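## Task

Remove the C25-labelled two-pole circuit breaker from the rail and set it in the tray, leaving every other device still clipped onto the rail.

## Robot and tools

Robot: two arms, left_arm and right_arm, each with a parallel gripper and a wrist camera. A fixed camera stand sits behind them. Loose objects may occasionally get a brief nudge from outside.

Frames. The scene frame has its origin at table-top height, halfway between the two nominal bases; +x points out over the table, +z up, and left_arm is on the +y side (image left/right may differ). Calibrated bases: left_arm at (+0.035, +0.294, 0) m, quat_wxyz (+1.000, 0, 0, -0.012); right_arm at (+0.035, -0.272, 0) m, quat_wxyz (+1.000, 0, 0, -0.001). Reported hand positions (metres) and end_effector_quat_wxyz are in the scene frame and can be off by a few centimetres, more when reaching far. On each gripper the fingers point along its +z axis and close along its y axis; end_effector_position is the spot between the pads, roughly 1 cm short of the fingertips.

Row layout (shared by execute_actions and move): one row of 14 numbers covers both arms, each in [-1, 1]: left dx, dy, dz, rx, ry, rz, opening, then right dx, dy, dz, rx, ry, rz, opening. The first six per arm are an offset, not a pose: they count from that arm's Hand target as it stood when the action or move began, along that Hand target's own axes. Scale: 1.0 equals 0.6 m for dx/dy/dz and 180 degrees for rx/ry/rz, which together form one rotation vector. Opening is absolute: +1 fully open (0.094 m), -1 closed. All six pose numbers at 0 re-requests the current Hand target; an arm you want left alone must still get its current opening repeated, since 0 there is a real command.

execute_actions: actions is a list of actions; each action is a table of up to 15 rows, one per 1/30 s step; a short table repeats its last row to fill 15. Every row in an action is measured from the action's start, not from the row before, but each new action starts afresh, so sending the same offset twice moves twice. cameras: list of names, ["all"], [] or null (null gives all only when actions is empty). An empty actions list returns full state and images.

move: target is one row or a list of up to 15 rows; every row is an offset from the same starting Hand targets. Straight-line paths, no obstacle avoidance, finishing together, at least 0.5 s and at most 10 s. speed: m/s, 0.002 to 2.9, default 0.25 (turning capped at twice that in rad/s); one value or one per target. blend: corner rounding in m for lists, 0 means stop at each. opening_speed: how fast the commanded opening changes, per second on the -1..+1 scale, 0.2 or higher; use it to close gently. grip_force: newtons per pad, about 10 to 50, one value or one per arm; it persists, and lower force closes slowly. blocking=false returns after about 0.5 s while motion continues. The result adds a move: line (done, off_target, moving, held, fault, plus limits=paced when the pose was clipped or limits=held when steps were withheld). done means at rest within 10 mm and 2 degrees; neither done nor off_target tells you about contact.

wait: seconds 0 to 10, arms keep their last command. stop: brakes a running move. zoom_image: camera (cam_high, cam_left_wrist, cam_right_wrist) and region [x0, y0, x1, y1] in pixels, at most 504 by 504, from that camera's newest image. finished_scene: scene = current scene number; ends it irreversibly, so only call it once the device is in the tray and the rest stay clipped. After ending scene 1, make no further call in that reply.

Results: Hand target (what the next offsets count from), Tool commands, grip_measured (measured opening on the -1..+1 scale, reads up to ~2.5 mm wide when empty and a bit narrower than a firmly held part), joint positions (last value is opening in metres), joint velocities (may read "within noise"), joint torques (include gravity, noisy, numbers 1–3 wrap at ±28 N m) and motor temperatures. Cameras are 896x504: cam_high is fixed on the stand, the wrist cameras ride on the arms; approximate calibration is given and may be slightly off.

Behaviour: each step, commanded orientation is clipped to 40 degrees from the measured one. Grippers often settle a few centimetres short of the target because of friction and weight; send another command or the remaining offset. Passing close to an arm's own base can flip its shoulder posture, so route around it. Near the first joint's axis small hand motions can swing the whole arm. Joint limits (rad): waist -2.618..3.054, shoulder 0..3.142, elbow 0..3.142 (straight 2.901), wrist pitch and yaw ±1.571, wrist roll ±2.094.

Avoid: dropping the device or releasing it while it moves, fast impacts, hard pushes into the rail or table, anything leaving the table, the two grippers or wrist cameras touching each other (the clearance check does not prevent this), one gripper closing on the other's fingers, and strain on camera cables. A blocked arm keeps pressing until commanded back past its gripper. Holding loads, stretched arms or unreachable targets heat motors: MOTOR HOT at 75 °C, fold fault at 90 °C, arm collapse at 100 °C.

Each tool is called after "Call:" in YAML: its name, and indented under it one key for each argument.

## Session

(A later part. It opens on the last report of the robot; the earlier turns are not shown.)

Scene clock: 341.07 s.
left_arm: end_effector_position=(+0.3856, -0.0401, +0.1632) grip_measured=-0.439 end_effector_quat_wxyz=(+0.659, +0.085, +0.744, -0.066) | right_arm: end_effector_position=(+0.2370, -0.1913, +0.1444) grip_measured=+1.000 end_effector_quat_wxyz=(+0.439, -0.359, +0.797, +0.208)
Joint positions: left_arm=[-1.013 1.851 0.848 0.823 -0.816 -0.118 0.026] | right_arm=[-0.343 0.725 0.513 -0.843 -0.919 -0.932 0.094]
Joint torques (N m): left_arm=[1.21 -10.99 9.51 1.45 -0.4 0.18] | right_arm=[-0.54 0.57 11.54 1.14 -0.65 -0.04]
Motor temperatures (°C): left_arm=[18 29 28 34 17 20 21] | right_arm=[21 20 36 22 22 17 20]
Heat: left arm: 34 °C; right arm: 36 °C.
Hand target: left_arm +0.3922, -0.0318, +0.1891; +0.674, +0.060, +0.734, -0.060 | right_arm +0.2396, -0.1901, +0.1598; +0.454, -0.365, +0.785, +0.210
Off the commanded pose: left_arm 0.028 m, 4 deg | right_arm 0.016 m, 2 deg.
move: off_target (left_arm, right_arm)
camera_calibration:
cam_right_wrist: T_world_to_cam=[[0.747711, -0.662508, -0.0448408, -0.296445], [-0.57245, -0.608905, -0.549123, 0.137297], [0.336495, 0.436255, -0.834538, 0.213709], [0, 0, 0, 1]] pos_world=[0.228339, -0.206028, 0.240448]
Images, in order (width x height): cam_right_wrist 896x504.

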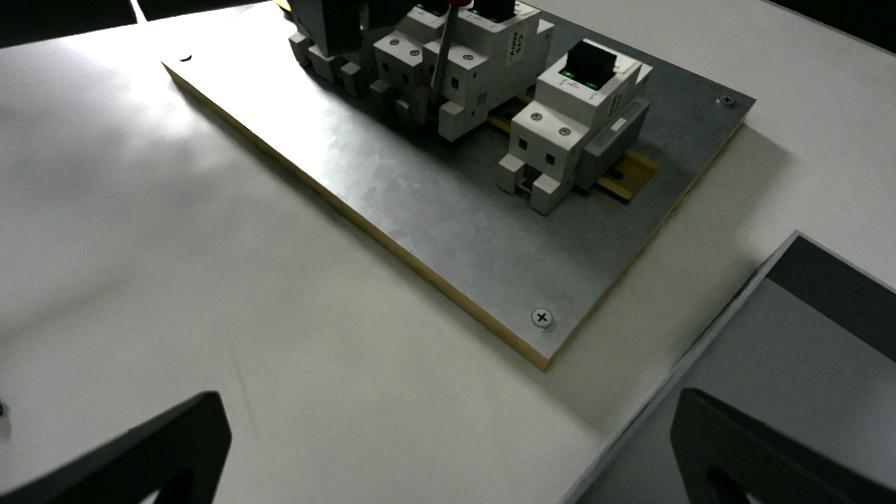

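Call:
move:
  target:
    - [-0.166,-0.001,-0.014,0,0,0,-1,0,0,0,0,0,0,1]
    - [-0.116,0.383,-0.245,0,0,0,-1,0,0,0,0,0,0,1]
  speed: [0.12,0.25]
  blend: [0.02,0]
  cameras: ["cam_right_wrist","cam_high"]

Call:
zoom_image:
  camera: "cam_right_wrist"
  region: [345, 0, 585, 200]

Scene clock: 378.20 s.
left_arm: end_effector_position=(+0.2935, +0.2171, +0.2629) grip_measured=-0.439 end_effector_quat_wxyz=(+0.665, +0.064, +0.741, -0.058) | right_arm: end_effector_position=(+0.2370, -0.1912, +0.1445) grip_measured=+1.000 end_effector_quat_wxyz=(+0.439, -0.359, +0.797, +0.208)
Joint positions: left_arm=[-0.494 0.429 0.437 -0.123 -0.341 -0.04 0.026] | right_arm=[-0.343 0.725 0.513 -0.843 -0.919 -0.932 0.094]
Joint torques (N m): left_arm=[0.47 0.75 9.28 1.86 -0.03 0.06] | right_arm=[-0.5 0.53 11.51 1.14 -0.65 -0.03]
Heat: left arm: 32 °C; right arm: 36 °C.
Hand target: left_arm +0.2926, +0.2189, +0.2694; +0.674, +0.060, +0.734, -0.060 | right_arm +0.2396, -0.1900, +0.1598; +0.454, -0.365, +0.785, +0.210
Off the commanded pose: left_arm 0.007 m, 1 deg | right_arm 0.016 m, 2 deg.
move: off_target (right_arm)
camera_calibration:
cam_right_wrist: T_world_to_cam=[[0.74783, -0.662366, -0.0449685, -0.296337], [-0.572289, -0.608833, -0.549371, 0.137277], [0.336506, 0.436571, -0.834368, 0.213764], [0, 0, 0, 1]] pos_world=[0.228239, -0.206028, 0.240448]
Images, in order (width x height): cam_high 896x504, cam_right_wrist 896x504.

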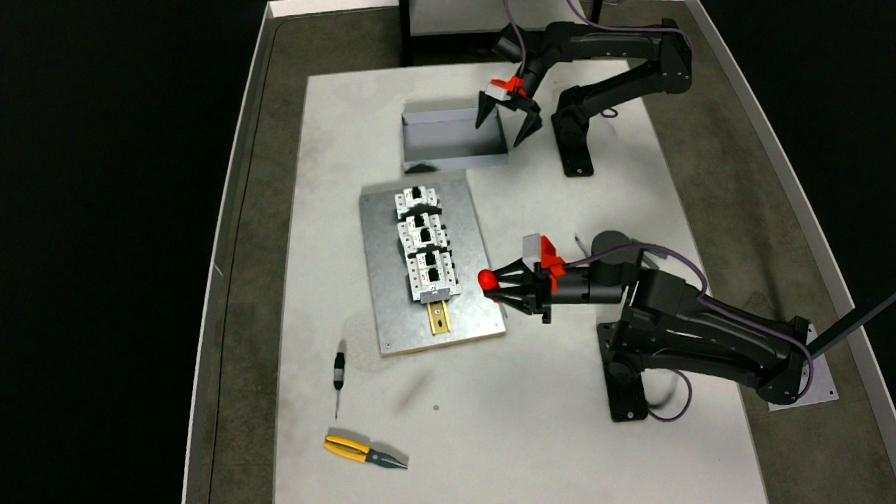

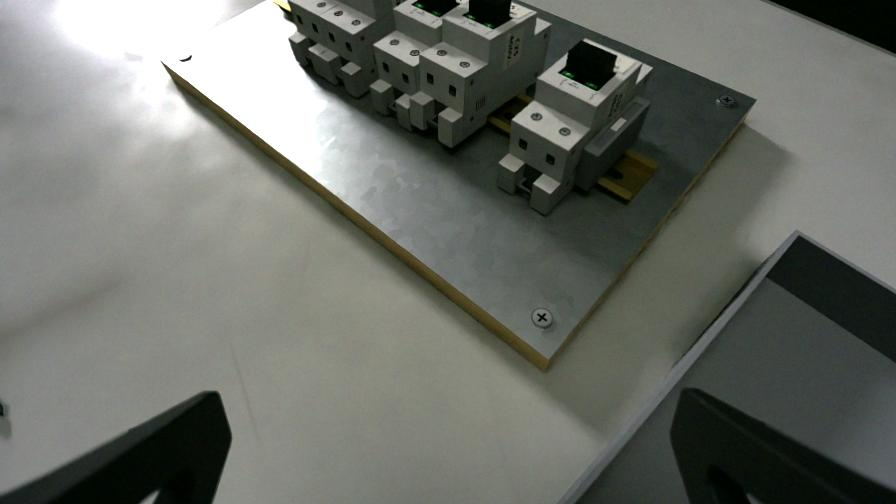

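Scaled by 2.100 from the camera's 896x504 image, which has a finer 1280x720 frame.

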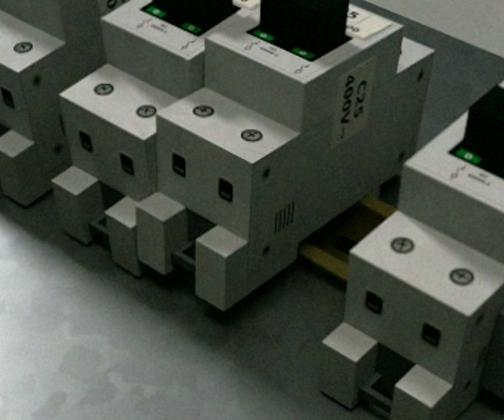

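Call:
move:
  target: [0,0,0,0,0,0,-1,-0.267,-0.039,0.330,-0.135,0.314,-0.233,1]
  cameras: ["cam_right_wrist","cam_high"]

Call:
zoom_image:
  camera: "cam_right_wrist"
  region: [300, 200, 700, 504]

Scene clock: 385.77 s.
left_arm: end_effector_position=(+0.2935, +0.2170, +0.2628) grip_measured=-0.439 end_effector_quat_wxyz=(+0.665, +0.064, +0.742, -0.059) | right_arm: end_effector_position=(+0.4170, -0.0152, +0.2041) grip_measured=+1.000 end_effector_quat_wxyz=(-0.118, +0.736, -0.667, +0.026)
Joint positions: left_arm=[-0.494 0.429 0.437 -0.123 -0.341 -0.04 0.026] | right_arm=[0.588 2.208 2.448 -1.57 -0.008 -1.081 0.094]
Joint torques (N m): left_arm=[0.44 0.76 9.26 1.86 -0.02 0.05] | right_arm=[0.35 -9.09 9.89 0.82 0.02 0]
Heat: left arm: 33 °C; right arm: 36 °C.
Hand target: left_arm +0.2926, +0.2189, +0.2693; +0.674, +0.060, +0.734, -0.060 | right_arm +0.4195, -0.0127, +0.1995; +0.000, +0.745, -0.667, +0.000
Off the commanded pose: left_arm 0.007 m, 1 deg | right_arm 0.006 m, 14 deg.
joint sent to its limit (right arm) — joint 4 (wrist pitch), lower limit. The joint targets are off in orientation, not in position.
move: off_target (right_arm)
camera_calibration:
cam_right_wrist: T_world_to_cam=[[0.978714, 0.0546375, 0.197824, -0.446582], [-0.00602532, -0.955846, 0.293807, -0.0332688], [0.205142, -0.288745, -0.93517, 0.190408], [0, 0, 0, 1]] pos_world=[0.397815, 0.0475796, 0.276183]
Images, in order (width x height): cam_high 896x504, cam_right_wrist 896x504.

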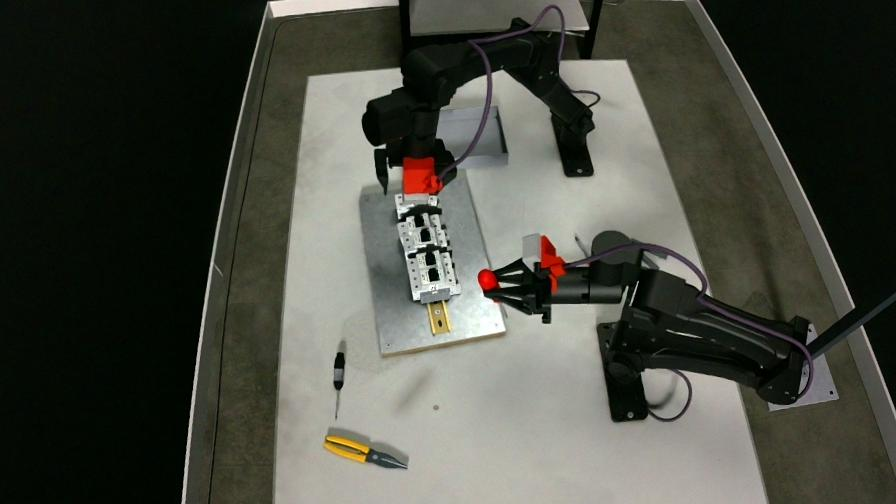

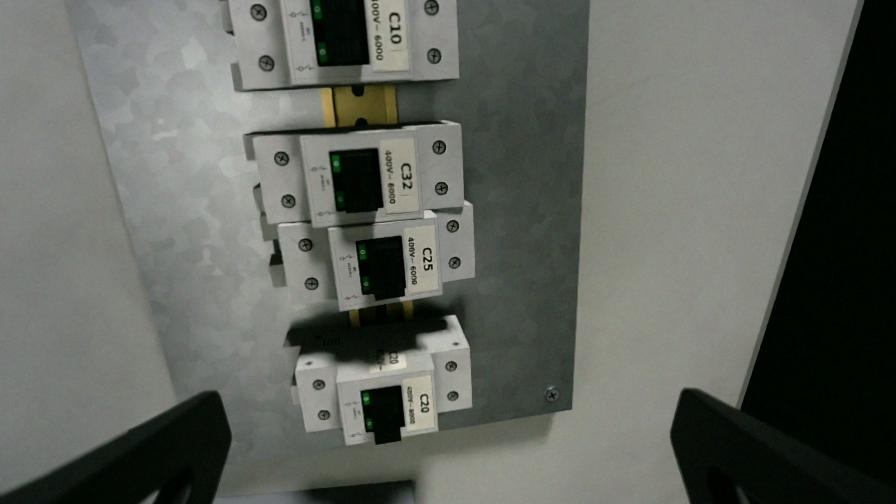

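Scaled by 1.260 from the camera's 896x504 image, which has a finer 1280x720 frame.

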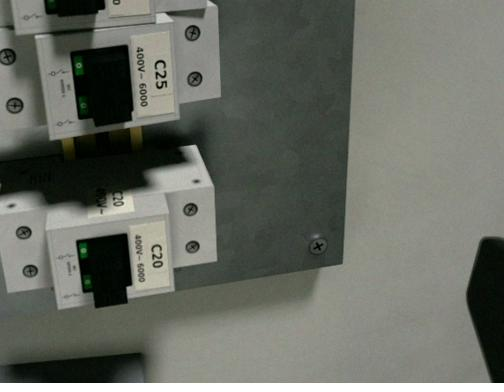

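Call:
move:
  target: [0,0,0,0,0,0,-1,0.004,0.006,0.108,0,0,0,0.5]
  speed: 0.12
  cameras: ["cam_right_wrist","cam_left_wrist"]

Scene clock: 397.03 s.
left_arm: end_effector_position=(+0.2935, +0.2170, +0.2628) grip_measured=-0.439 end_effector_quat_wxyz=(+0.665, +0.064, +0.742, -0.059) | right_arm: end_effector_position=(+0.4201, -0.0137, +0.1503) grip_measured=+0.503 end_effector_quat_wxyz=(-0.055, +0.740, -0.670, +0.011)
Joint positions: left_arm=[-0.494 0.429 0.437 -0.123 -0.341 -0.04 0.026] | right_arm=[0.588 2.318 2.431 -1.572 -0.005 -1.084 0.071]
Joint torques (N m): left_arm=[0.46 0.75 9.28 1.86 -0.02 0.05] | right_arm=[0.31 -10.28 5.49 0.61 0.05 0]
Heat: left arm: 34 °C; right arm: 36 °C.
Hand target: left_arm +0.2926, +0.2189, +0.2693; +0.674, +0.060, +0.734, -0.060 | right_arm +0.4162, -0.0154, +0.1348; +0.000, +0.745, -0.667, +0.000
Off the commanded pose: left_arm 0.007 m, 1 deg | right_arm 0.016 m, 6 deg.
joint sent to its limit (right arm) — joint 4 (wrist pitch), lower limit. The joint targets are off in orientation, not in position.
move: off_target (right_arm)
camera_calibration:
cam_left_wrist: T_world_to_cam=[[-0.179047, -0.983747, -0.0135908, 0.267558], [-0.522408, 0.106768, -0.845985, 0.389885], [0.833686, -0.144371, -0.533033, 0.0194839], [0, 0, 0, 1]] pos_world=[0.235341, 0.224395, 0.343859]
cam_right_wrist: T_world_to_cam=[[0.993853, 0.0670666, 0.0880818, -0.428819], [0.030743, -0.93152, 0.362389, -0.0414231], [0.106354, -0.357454, -0.927855, 0.179383], [0, 0, 0, 1]] pos_world=[0.408378, 0.0542941, 0.219224]
Images, in order (width x height): cam_left_wrist 896x504, cam_right_wrist 896x504.

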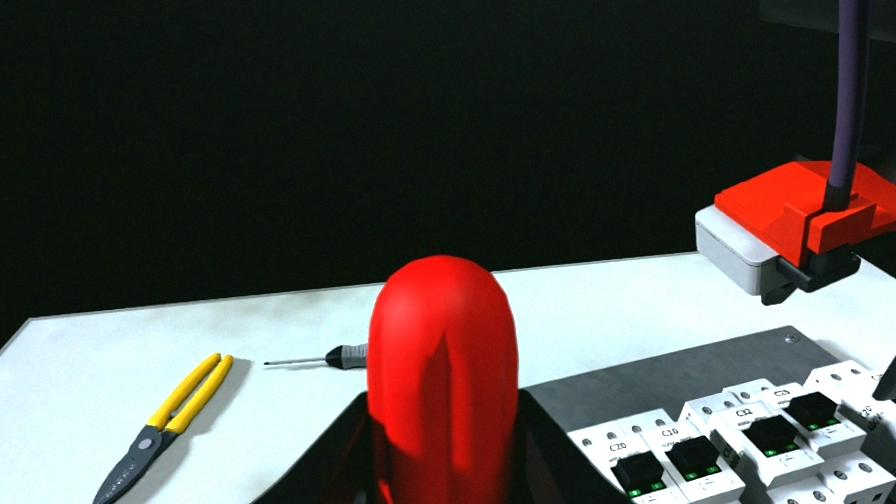

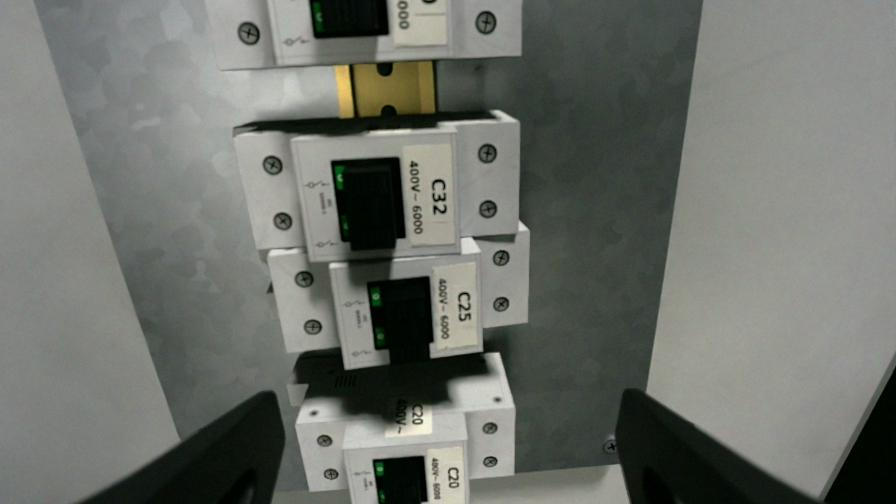

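Call:
move:
  target: [0,0,0,0,0,0,-1,0.003,0.0117,0.075,0,0,0,0.5]
  speed: 0.08
  cameras: ["cam_right_wrist"]

Scene clock: 407.67 s.
left_arm: end_effector_position=(+0.2935, +0.2170, +0.2628) grip_measured=-0.439 end_effector_quat_wxyz=(+0.665, +0.064, +0.742, -0.059) | right_arm: end_effector_position=(+0.4110, -0.0199, +0.0999) grip_measured=+0.503 end_effector_quat_wxyz=(-0.009, +0.741, -0.671, +0.000)
Joint positions: left_arm=[-0.494 0.429 0.437 -0.123 -0.341 -0.04 0.026] | right_arm=[0.588 2.318 2.23 -1.465 -0.004 -1.084 0.071]
Joint torques (N m): left_arm=[0.47 0.75 9.28 1.86 -0.03 0.05] | right_arm=[0.59 -11.33 5.57 0.67 0.03 0.02]
Heat: left arm: 35 °C; right arm: 34 °C.
Hand target: left_arm +0.2926, +0.2189, +0.2693; +0.674, +0.060, +0.734, -0.060 | right_arm +0.4094, -0.0180, +0.0897; +0.000, +0.745, -0.667, +0.000
Off the commanded pose: left_arm 0.007 m, 1 deg | right_arm 0.010 m, 1 deg.
move: done
camera_calibration:
cam_right_wrist: T_world_to_cam=[[0.997563, 0.069484, 0.00633524, -0.408151], [0.0608714, -0.911085, 0.407699, -0.0451258], [0.0341005, -0.406319, -0.913095, 0.158562], [0, 0, 0, 1]] pos_world=[0.404496, 0.0516735, 0.165766]
Images, in order (width x height): cam_right_wrist 896x504.

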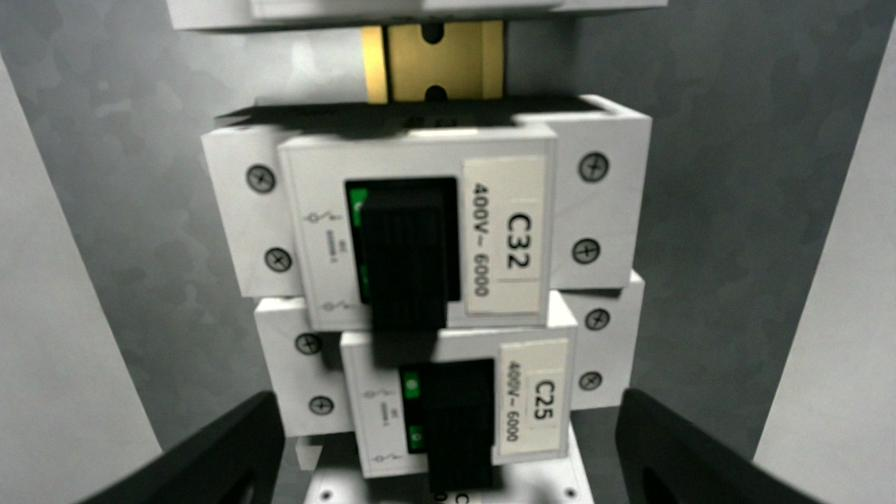

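Call:
move:
  target:
    - [0,0,0,0,0,0,-1,-0.006,-0.004,0.022,0,0,0,0.5]
    - [0,0,0,0,0,0,-1,-0.006,-0.004,0.022,0,0,0,-0.4]
  speed: 0.06
  opening_speed: 0.5
  cameras: ["cam_right_wrist"]

Scene clock: 422.30 s.
left_arm: end_effector_position=(+0.2935, +0.2170, +0.2628) grip_measured=-0.439 end_effector_quat_wxyz=(+0.665, +0.064, +0.742, -0.059) | right_arm: end_effector_position=(+0.4143, -0.0166, +0.0929) grip_measured=-0.058 end_effector_quat_wxyz=(-0.016, +0.742, -0.670, +0.003)
Joint positions: left_arm=[-0.494 0.429 0.437 -0.123 -0.341 -0.04 0.026] | right_arm=[0.591 2.318 2.202 -1.423 -0.003 -1.084 0.044]
Joint torques (N m): left_arm=[0.47 0.77 9.28 1.86 -0.02 0.05] | right_arm=[0.76 -10.33 5.44 0.71 0.02 0.08]
Heat: left arm: 35 °C; right arm: 33 °C.
Hand target: left_arm +0.2926, +0.2189, +0.2693; +0.674, +0.060, +0.734, -0.060 | right_arm +0.4114, -0.0141, +0.0765; +0.000, +0.745, -0.667, +0.000
Off the commanded pose: left_arm 0.007 m, 1 deg | right_arm 0.017 m, 2 deg.
move: off_target (right_arm); target 2's new opening was sent with right_arm's hand 0.017 m and 2 deg from that target
camera_calibration:
cam_right_wrist: T_world_to_cam=[[0.997197, 0.0721162, 0.0199244, -0.412732], [0.058023, -0.913546, 0.402576, -0.0379265], [0.0472341, -0.400292, -0.91517, 0.148258], [0, 0, 0, 1]] pos_world=[0.406773, 0.0544637, 0.159173]
Images, in order (width x height): cam_right_wrist 896x504.

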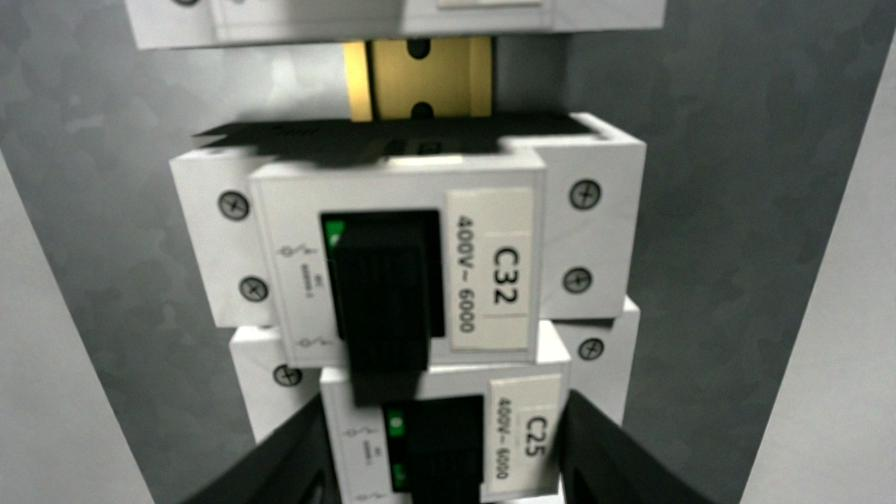

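Call:
move:
  target: [0,0,0,0,0,0,-1,0.005,-0.022,-0.056,-0.067,0,0,-0.4]
  speed: 0.06
  cameras: ["cam_right_wrist","cam_left_wrist"]

Call:
zoom_image:
  camera: "cam_left_wrist"
  region: [536, 304, 896, 504]

Scene clock: 430.57 s.
left_arm: end_effector_position=(+0.2935, +0.2170, +0.2628) grip_measured=-0.439 end_effector_quat_wxyz=(+0.665, +0.064, +0.742, -0.059) | right_arm: end_effector_position=(+0.4181, -0.0190, +0.0956) grip_measured=-0.058 end_effector_quat_wxyz=(+0.002, +0.742, -0.669, -0.035)
Joint positions: left_arm=[-0.494 0.429 0.437 -0.123 -0.341 -0.04 0.026] | right_arm=[0.557 2.422 2.393 -1.565 -0.066 -1.12 0.044]
Joint torques (N m): left_arm=[0.46 0.76 9.29 1.86 -0.02 0.05] | right_arm=[-0.85 -12.98 12.64 0.33 -0.27 -0.02]
Heat: left arm: 36 °C; right arm: 33 °C.
Hand target: left_arm +0.2926, +0.2189, +0.2693; +0.674, +0.060, +0.734, -0.060 | right_arm +0.4247, -0.0156, +0.1101; +0.078, +0.741, -0.664, -0.070
Off the commanded pose: left_arm 0.007 m, 1 deg | right_arm 0.016 m, 10 deg.
joint sent to its limit (right arm) — joint 4 (wrist pitch), lower limit. The joint targets are off in orientation, not in position.
move: off_target (right_arm)
camera_calibration:
cam_left_wrist: T_world_to_cam=[[-0.179047, -0.983747, -0.0135908, 0.267558], [-0.522408, 0.106768, -0.845985, 0.389885], [0.833686, -0.144371, -0.533033, 0.0194839], [0, 0, 0, 1]] pos_world=[0.235341, 0.224395, 0.343859]
cam_right_wrist: T_world_to_cam=[[0.995508, 0.0754614, -0.0571833, -0.408246], [0.091445, -0.922855, 0.374134, -0.0528382], [-0.0245392, -0.377682, -0.92561, 0.181057], [0, 0, 0, 1]] pos_world=[0.415687, 0.0504268, 0.164012]
Images, in order (width x height): cam_left_wrist 896x504, cam_right_wrist 896x504.

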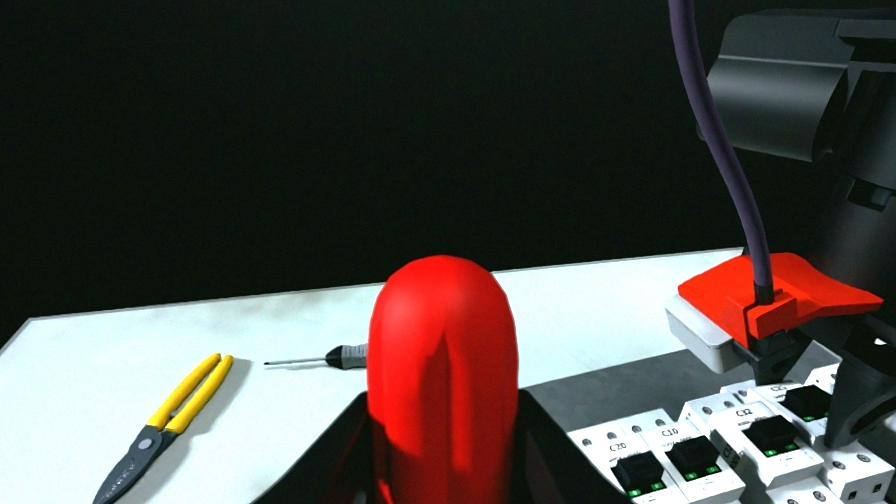

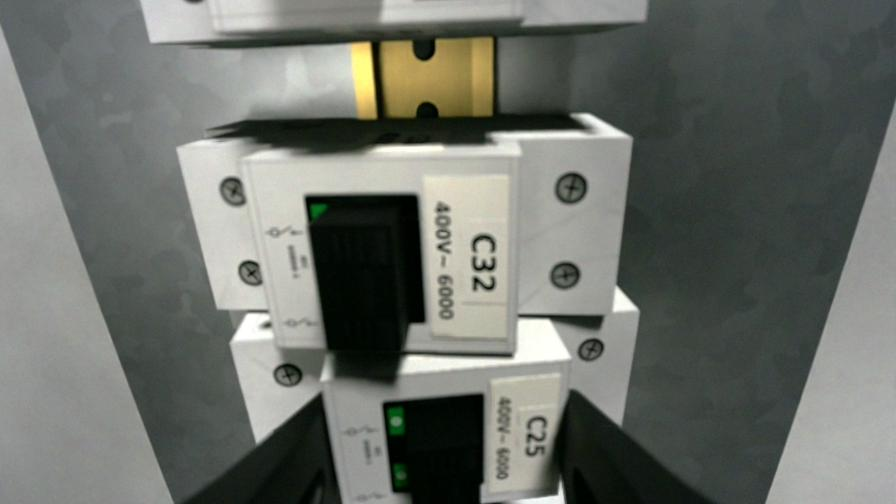

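Scaled by 1.400 from the camera's 896x504 image, which has a finer 1280x720 frame.

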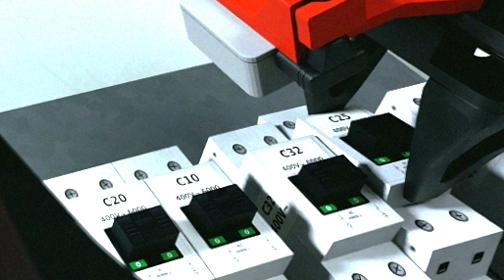

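Call:
move:
  target: [0,0,0,0,0,0,-1,0,-0.006,-0.022,0,0,0,-0.4]
  speed: 0.05
  cameras: ["cam_right_wrist","cam_left_wrist"]

Call:
zoom_image:
  camera: "cam_left_wrist"
  region: [536, 304, 896, 504]

Scene clock: 440.53 s.
left_arm: end_effector_position=(+0.2935, +0.2170, +0.2628) grip_measured=-0.439 end_effector_quat_wxyz=(+0.665, +0.064, +0.742, -0.059) | right_arm: end_effector_position=(+0.4186, -0.0191, +0.0966) grip_measured=-0.059 end_effector_quat_wxyz=(+0.000, +0.743, -0.669, -0.037)
Joint positions: left_arm=[-0.494 0.429 0.437 -0.123 -0.341 -0.04 0.026] | right_arm=[0.554 2.422 2.397 -1.567 -0.07 -1.123 0.044]
Joint torques (N m): left_arm=[0.46 0.75 9.28 1.86 -0.02 0.05] | right_arm=[-1.14 -14.08 14.93 0.33 -0.24 -0.02]
Heat: left arm: 36 °C; right arm: 34 °C.
Hand target: left_arm +0.2926, +0.2189, +0.2693; +0.674, +0.060, +0.734, -0.060 | right_arm +0.4310, -0.0151, +0.1223; +0.078, +0.741, -0.664, -0.070
Off the commanded pose: left_arm 0.007 m, 1 deg | right_arm 0.029 m, 10 deg.
joint sent to its limit (right arm) — joint 4 (wrist pitch), lower limit. The joint targets are off in orientation, not in position.
move: off_target (right_arm)
camera_calibration:
cam_left_wrist: T_world_to_cam=[[-0.179047, -0.983747, -0.0135908, 0.267558], [-0.522408, 0.106768, -0.845985, 0.389885], [0.833686, -0.144371, -0.533033, 0.0194839], [0, 0, 0, 1]] pos_world=[0.235341, 0.224395, 0.343859]
cam_right_wrist: T_world_to_cam=[[0.995482, 0.076042, -0.0568531, -0.408711], [0.0917455, -0.924563, 0.36982, -0.0530747], [-0.0244425, -0.373365, -0.927362, 0.182158], [0, 0, 0, 1]] pos_world=[0.416187, 0.0500198, 0.165318]
Images, in order (width x height): cam_left_wrist 896x504, cam_right_wrist 896x504.

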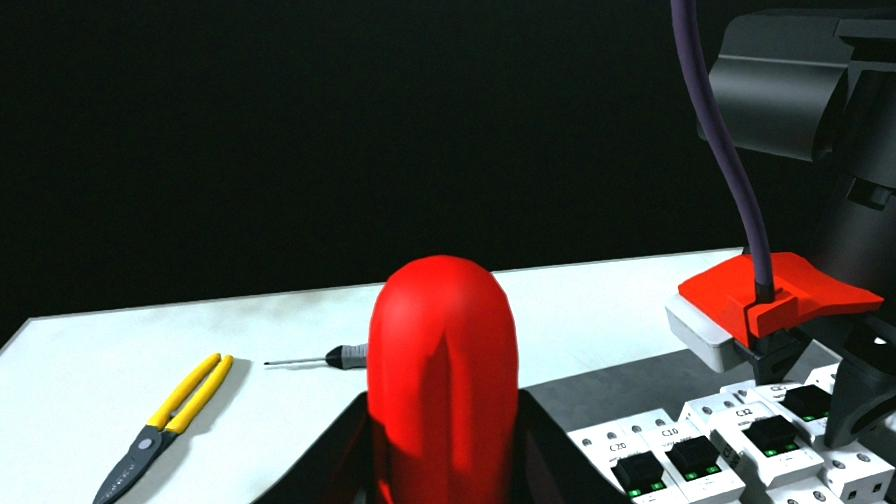

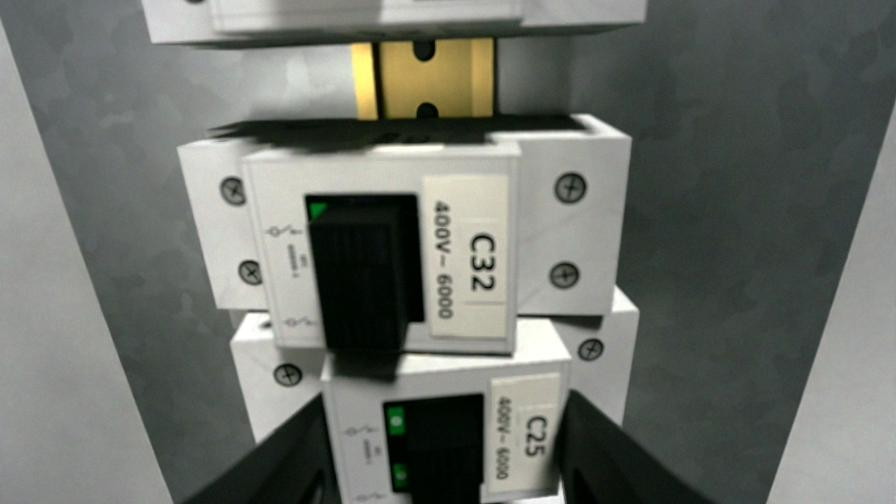

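Scaled by 1.400 from the camera's 896x504 image, which has a finer 1280x720 frame.

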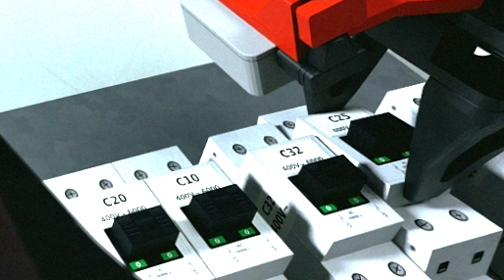

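Call:
move:
  target:
    - [0,0,0,0,0,0,-1,0,0.0135,0.066,0.067,0,0,-0.4]
    - [0,0,0,0,0,0,-1,0,0.0135,0.066,0.067,0,0,0.5]
    - [0,0,0,0,0,0,-1,0,0.048,-0.12,0.067,0,0,0.5]
  speed: [0.06,0.1,0.12]
  opening_speed: 1.0

Scene clock: 465.17 s.
left_arm: end_effector_position=(+0.2935, +0.2170, +0.2628) grip_measured=-0.439 end_effector_quat_wxyz=(+0.665, +0.064, +0.742, -0.059) | right_arm: end_effector_position=(+0.4202, -0.0167, +0.1758) grip_measured=+0.497 end_effector_quat_wxyz=(-0.083, +0.742, -0.665, +0.021)
Joint positions: left_arm=[-0.494 0.429 0.437 -0.123 -0.341 -0.04 0.026] | right_arm=[0.584 2.263 2.434 -1.57 -0.001 -1.096 0.07]
Joint torques (N m): left_arm=[0.46 0.75 9.28 1.86 -0.02 0.05] | right_arm=[0.28 -15.09 9.21 0.73 0 0.08]
Motor temperatures (°C): left_arm=[18 24 30 36 17 20 21] | right_arm=[21 25 38 20 22 17 21]
Heat: left arm: 36 °C; right arm: 38 °C.
Hand target: left_arm +0.2926, +0.2189, +0.2694; +0.674, +0.060, +0.734, -0.060 | right_arm +0.4181, -0.0165, +0.1986; +0.000, +0.745, -0.667, +0.000
Off the commanded pose: left_arm 0.007 m, 1 deg | right_arm 0.023 m, 10 deg.
joint sent to its limit (right arm) — joint 4 (wrist pitch), lower limit. The joint targets are off in orientation, not in position.
move: off_target (right_arm)

Call:
move:
  target: [0,0,0,0,0,0,-1,0.255,0.3275,0.065,0.135,-0.314,0.233,1]
  cameras: ["cam_right_wrist","cam_high"]

Scene clock: 500.43 s.
left_arm: end_effector_position=(+0.2935, +0.2170, +0.2628) grip_measured=-0.439 end_effector_quat_wxyz=(+0.665, +0.064, +0.742, -0.059) | right_arm: end_effector_position=(+0.2440, -0.1938, +0.1624) grip_measured=+0.997 end_effector_quat_wxyz=(+0.455, -0.367, +0.788, +0.193)
Joint positions: left_arm=[-0.494 0.429 0.437 -0.123 -0.341 -0.04 0.026] | right_arm=[-0.344 0.727 0.566 -0.844 -0.92 -0.932 0.094]
Joint torques (N m): left_arm=[0.47 0.75 9.26 1.87 -0.02 0.05] | right_arm=[-0.54 0.32 6.54 1.19 -0.65 -0.02]
Heat: left arm: 37 °C; right arm: 35 °C.
Hand target: left_arm +0.2926, +0.2189, +0.2694; +0.674, +0.060, +0.734, -0.060 | right_arm +0.2394, -0.1900, +0.1597; +0.454, -0.365, +0.785, +0.210
Off the commanded pose: left_arm 0.007 m, 1 deg | right_arm 0.007 m, 2 deg.
move: done
camera_calibration:
cam_right_wrist: T_world_to_cam=[[0.748391, -0.663258, 0.000785778, -0.31025], [-0.546594, -0.617423, -0.565707, 0.144234], [0.375695, 0.42294, -0.824606, 0.213681], [0, 0, 0, 1]] pos_world=[0.230747, -0.207097, 0.25804]
Images, in order (width x height): cam_high 896x504, cam_right_wrist 896x504.

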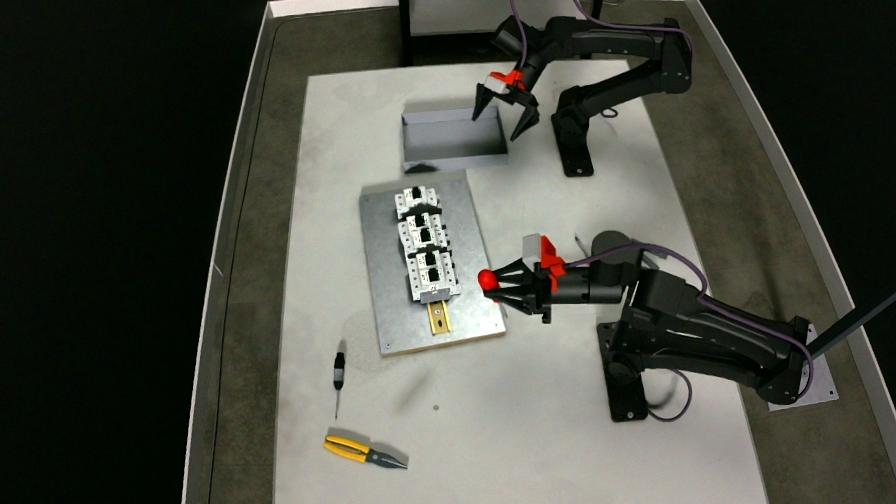

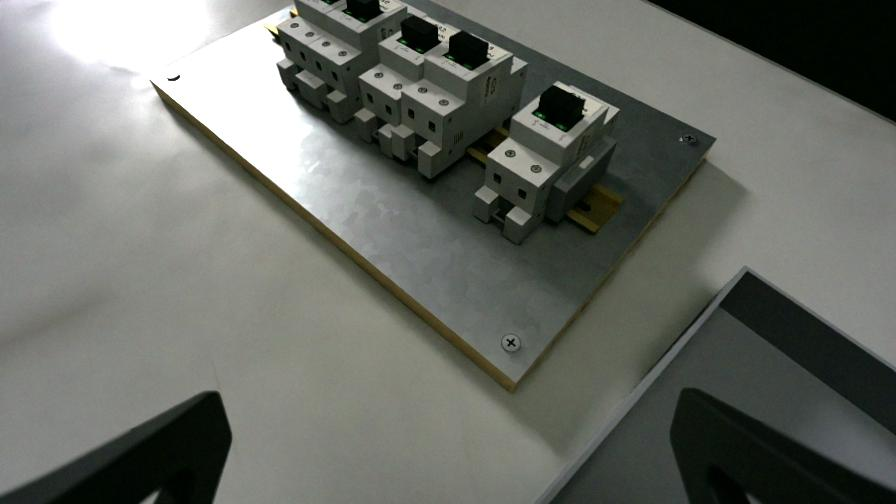

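Call:
zoom_image:
  camera: "cam_right_wrist"
  region: [350, 20, 550, 200]

Scaled by 2.520 from the camera's 896x504 image, which has a finer 1280x720 frame.

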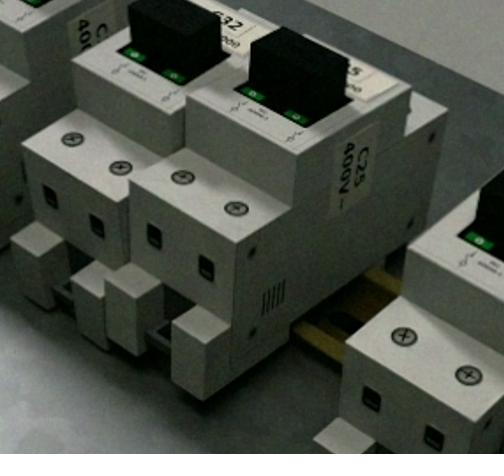

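Call:
zoom_image:
  camera: "cam_right_wrist"
  region: [370, 110, 450, 180]

Scaled by 6.300 from the camera's 896x504 image, which has a finer 1280x720 frame.

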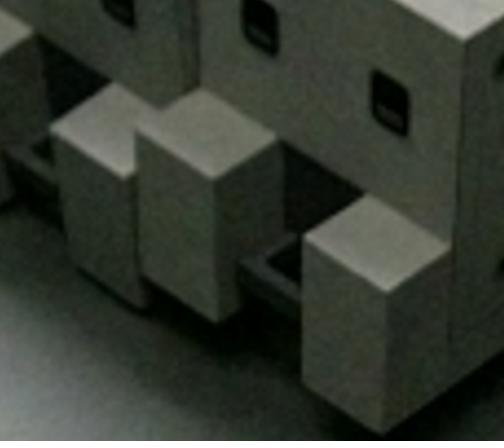

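Call:
move:
  target:
    - [-0.0094,-0.4146,0.1469,0,-0.068,0,-1,0,0,0,0,0,0,1]
    - [0.1035,-0.407,0.196,0,-0.068,0,-1,0,0,0,0,0,0,1]
  blend: [0.02,0]
  cameras: ["cam_right_wrist"]

Call:
zoom_image:
  camera: "cam_right_wrist"
  region: [350, 60, 500, 190]

Scene clock: 534.90 s.
left_arm: end_effector_position=(+0.3613, -0.0382, +0.2028) grip_measured=-0.439 end_effector_quat_wxyz=(+0.746, +0.053, +0.662, -0.059) | right_arm: end_effector_position=(+0.2439, -0.1938, +0.1624) grip_measured=+0.997 end_effector_quat_wxyz=(+0.455, -0.368, +0.788, +0.193)
Joint positions: left_arm=[-1.092 1.935 0.79 1.351 -0.947 0.169 0.026] | right_arm=[-0.344 0.727 0.566 -0.845 -0.92 -0.933 0.094]
Joint torques (N m): left_arm=[0.06 -6.23 6.43 1.76 0.19 -0.03] | right_arm=[-0.51 0.38 6.53 1.19 -0.63 -0.02]
Motor temperatures (°C): left_arm=[18 23 30 37 17 20 21] | right_arm=[21 24 33 21 22 17 20]
Heat: left arm: 37 °C; right arm: 33 °C.
Hand target: left_arm +0.3616, -0.0411, +0.1992; +0.748, +0.054, +0.658, -0.066 | right_arm +0.2395, -0.1900, +0.1597; +0.454, -0.366, +0.785, +0.210
Off the commanded pose: left_arm 0.005 m, 1 deg | right_arm 0.006 m, 2 deg.
move: done
camera_calibration:
cam_right_wrist: T_world_to_cam=[[0.749028, -0.662537, 0.00125995, -0.310229], [-0.545798, -0.618125, -0.565708, 0.143913], [0.375582, 0.423043, -0.824605, 0.213723], [0, 0, 0, 1]] pos_world=[0.230647, -0.206996, 0.25804]
Images, in order (width x height): cam_right_wrist 896x504.

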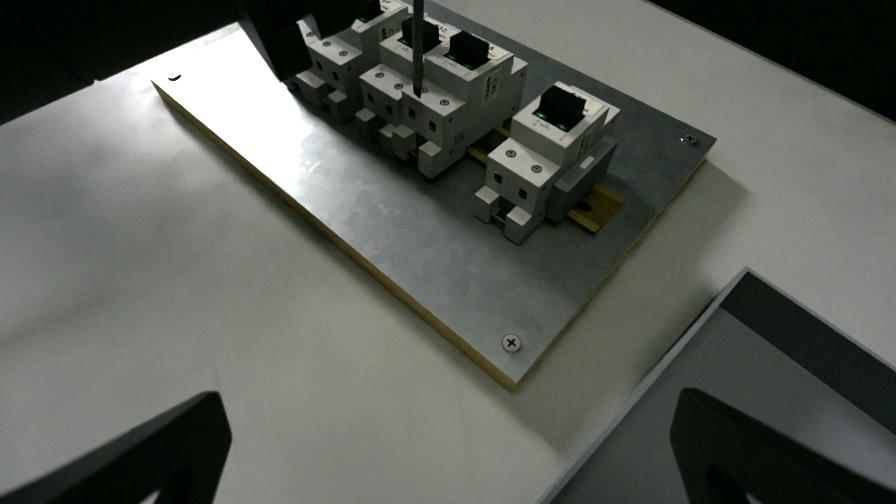

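Scaled by 3.360 from the camera's 896x504 image, which has a finer 1280x720 frame.

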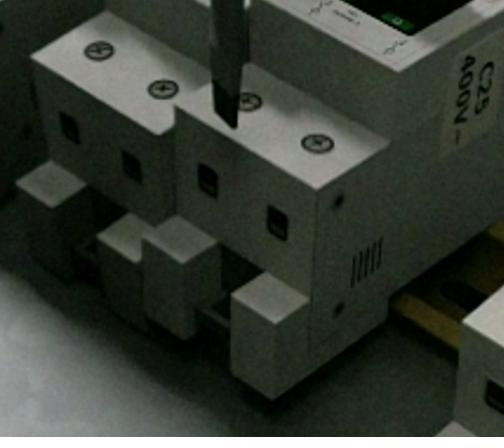

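Call:
move:
  target: [0.0353,-0.0012,-0.0128,0,0,0,-1,0,0,0,0,0,0,1]
  cameras: ["cam_right_wrist"]
  speed: 0.1

Call:
zoom_image:
  camera: "cam_right_wrist"
  region: [350, 60, 500, 190]

Scene clock: 542.77 s.
left_arm: end_effector_position=(+0.3587, -0.0408, +0.1800) grip_measured=-0.439 end_effector_quat_wxyz=(+0.745, +0.057, +0.662, -0.059) | right_arm: end_effector_position=(+0.2439, -0.1938, +0.1624) grip_measured=+0.997 end_effector_quat_wxyz=(+0.455, -0.368, +0.788, +0.193)
Joint positions: left_arm=[-1.1 2.017 0.775 1.445 -0.948 0.174 0.026] | right_arm=[-0.344 0.727 0.566 -0.845 -0.92 -0.933 0.094]
Joint torques (N m): left_arm=[-0.44 -6.8 5.3 1.8 0.09 -0.02] | right_arm=[-0.51 0.32 6.57 1.19 -0.63 -0.03]
Heat: left arm: 37 °C; right arm: 33 °C.
Hand target: left_arm +0.3565, -0.0411, +0.1772; +0.748, +0.054, +0.658, -0.066 | right_arm +0.2395, -0.1900, +0.1597; +0.454, -0.366, +0.785, +0.210
Off the commanded pose: left_arm 0.003 m, 1 deg | right_arm 0.006 m, 2 deg.
move: done
camera_calibration:
cam_right_wrist: T_world_to_cam=[[0.749028, -0.662537, 0.00125995, -0.310229], [-0.545798, -0.618125, -0.565708, 0.143913], [0.375582, 0.423043, -0.824605, 0.213723], [0, 0, 0, 1]] pos_world=[0.230647, -0.206996, 0.25804]
Images, in order (width x height): cam_right_wrist 896x504.

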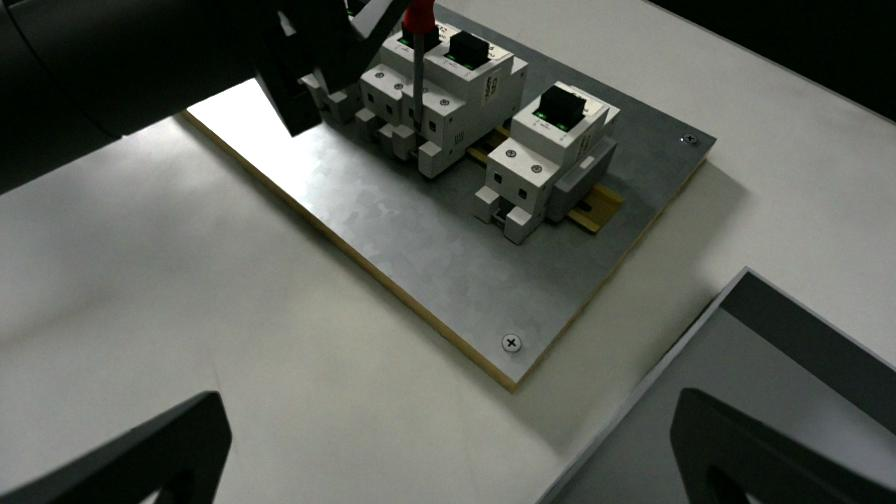

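Scaled by 3.360 from the camera's 896x504 image, which has a finer 1280x720 frame.

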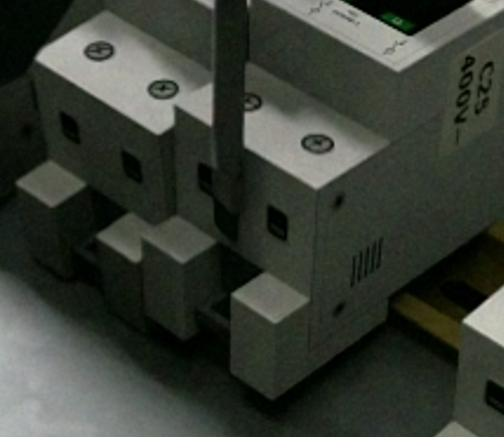

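Call:
move:
  target: [0.0376,0.0042,-0.0081,0,0,0,-1,0,0,0,0,0,0,1]
  cameras: ["cam_right_wrist"]
  speed: 0.1

Call:
zoom_image:
  camera: "cam_right_wrist"
  region: [370, 90, 470, 180]

Scene clock: 550.77 s.
left_arm: end_effector_position=(+0.3587, -0.0411, +0.1590) grip_measured=-0.439 end_effector_quat_wxyz=(+0.738, +0.071, +0.669, -0.049) | right_arm: end_effector_position=(+0.2439, -0.1938, +0.1624) grip_measured=+0.997 end_effector_quat_wxyz=(+0.455, -0.368, +0.788, +0.193)
Joint positions: left_arm=[-1.1 2.066 0.765 1.462 -0.946 0.171 0.026] | right_arm=[-0.344 0.727 0.566 -0.845 -0.92 -0.933 0.094]
Joint torques (N m): left_arm=[-0.51 -5.33 4.11 2.49 0.03 -0.11] | right_arm=[-0.53 0.34 6.56 1.19 -0.63 -0.03]
Heat: left arm: 37 °C; right arm: 33 °C.
Hand target: left_arm +0.3551, -0.0384, +0.1542; +0.748, +0.053, +0.658, -0.066 | right_arm +0.2395, -0.1900, +0.1597; +0.454, -0.366, +0.785, +0.210
Off the commanded pose: left_arm 0.007 m, 3 deg | right_arm 0.006 m, 2 deg.
move: off_target (left_arm)
camera_calibration:
cam_right_wrist: T_world_to_cam=[[0.749028, -0.662537, 0.00125995, -0.310229], [-0.545798, -0.618125, -0.565708, 0.143913], [0.375582, 0.423043, -0.824605, 0.213723], [0, 0, 0, 1]] pos_world=[0.230647, -0.206996, 0.25804]
Images, in order (width x height): cam_right_wrist 896x504.

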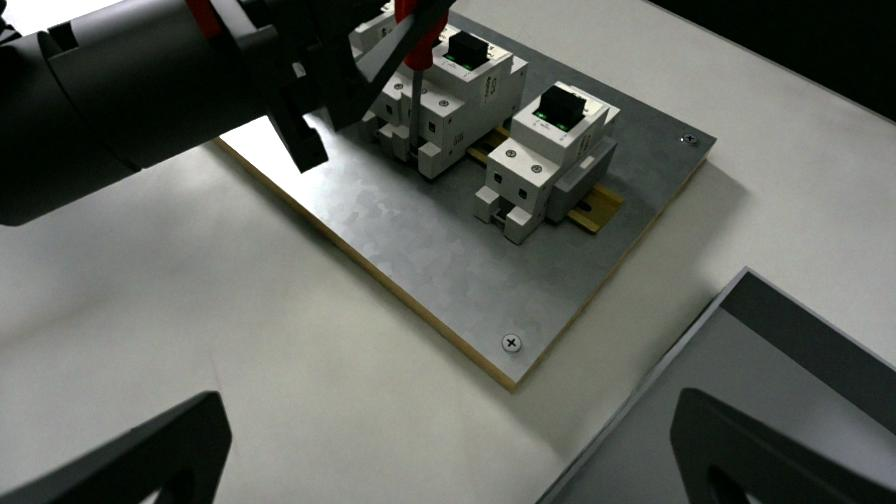

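Scaled by 5.040 from the camera's 896x504 image, which has a finer 1280x720 frame.

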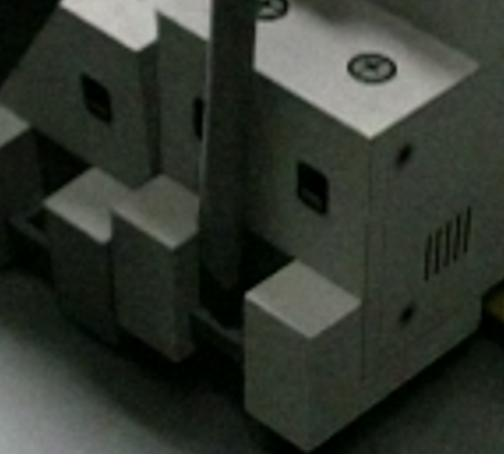

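Call:
move:
  target:
    - [0.0163,0.0075,0.0225,0,0.055,0,-1,0,0,0,0,0,0,1]
    - [0.0313,0.0272,0.085,0,0.111,0,-1,0,0,0,0,0,0,1]
  cameras: ["cam_right_wrist"]
  speed: 0.1
  blend: [0.01,0]

Call:
zoom_image:
  camera: "cam_right_wrist"
  region: [350, 40, 510, 190]

Scene clock: 563.13 s.
left_arm: end_effector_position=(+0.4006, -0.0425, +0.1324) grip_measured=-0.439 end_effector_quat_wxyz=(+0.620, +0.080, +0.777, -0.070) | right_arm: end_effector_position=(+0.2439, -0.1938, +0.1624) grip_measured=+0.997 end_effector_quat_wxyz=(+0.455, -0.368, +0.788, +0.193)
Joint positions: left_arm=[-0.974 1.907 0.904 0.694 -0.758 -0.225 0.026] | right_arm=[-0.344 0.727 0.566 -0.845 -0.92 -0.933 0.094]
Joint torques (N m): left_arm=[2.32 -9.96 8.69 1.22 -0.3 -0.02] | right_arm=[-0.51 0.31 6.57 1.19 -0.63 -0.03]
Heat: left arm: 39 °C; right arm: 33 °C.
Hand target: left_arm +0.4100, -0.0315, +0.1420; +0.623, +0.064, +0.778, -0.056 | right_arm +0.2395, -0.1900, +0.1597; +0.454, -0.366, +0.785, +0.210
Off the commanded pose: left_arm 0.017 m, 2 deg | right_arm 0.006 m, 2 deg.
move: off_target (left_arm)
camera_calibration:
cam_right_wrist: T_world_to_cam=[[0.749028, -0.662537, 0.00125995, -0.310229], [-0.545798, -0.618125, -0.565708, 0.143913], [0.375582, 0.423043, -0.824605, 0.213723], [0, 0, 0, 1]] pos_world=[0.230647, -0.206996, 0.25804]
Images, in order (width x height): cam_right_wrist 896x504.

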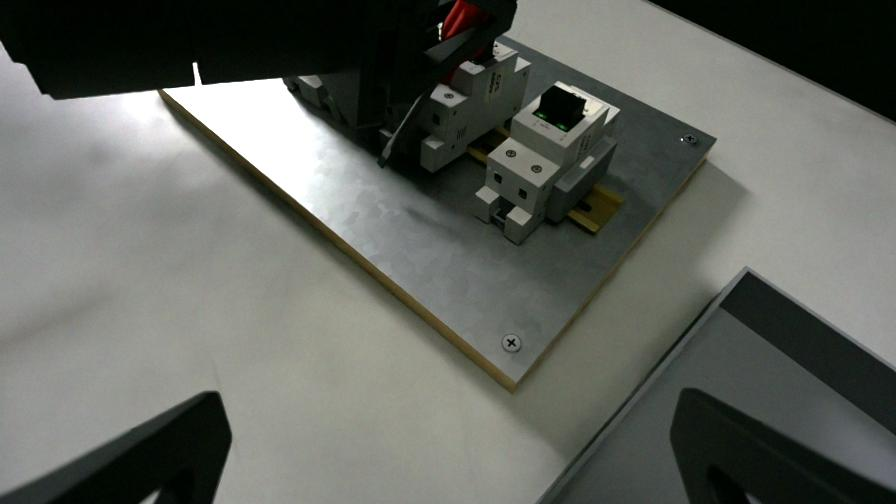

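Scaled by 3.150 from the camera's 896x504 image, which has a finer 1280x720 frame.

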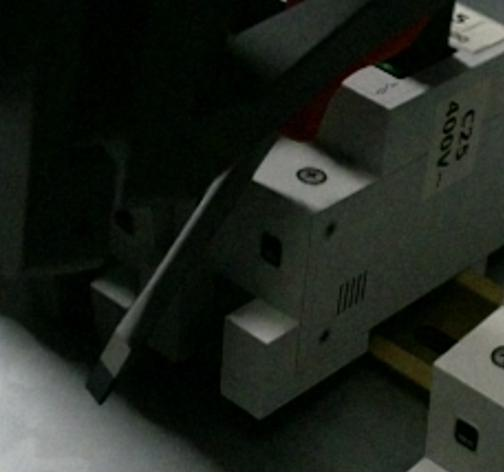

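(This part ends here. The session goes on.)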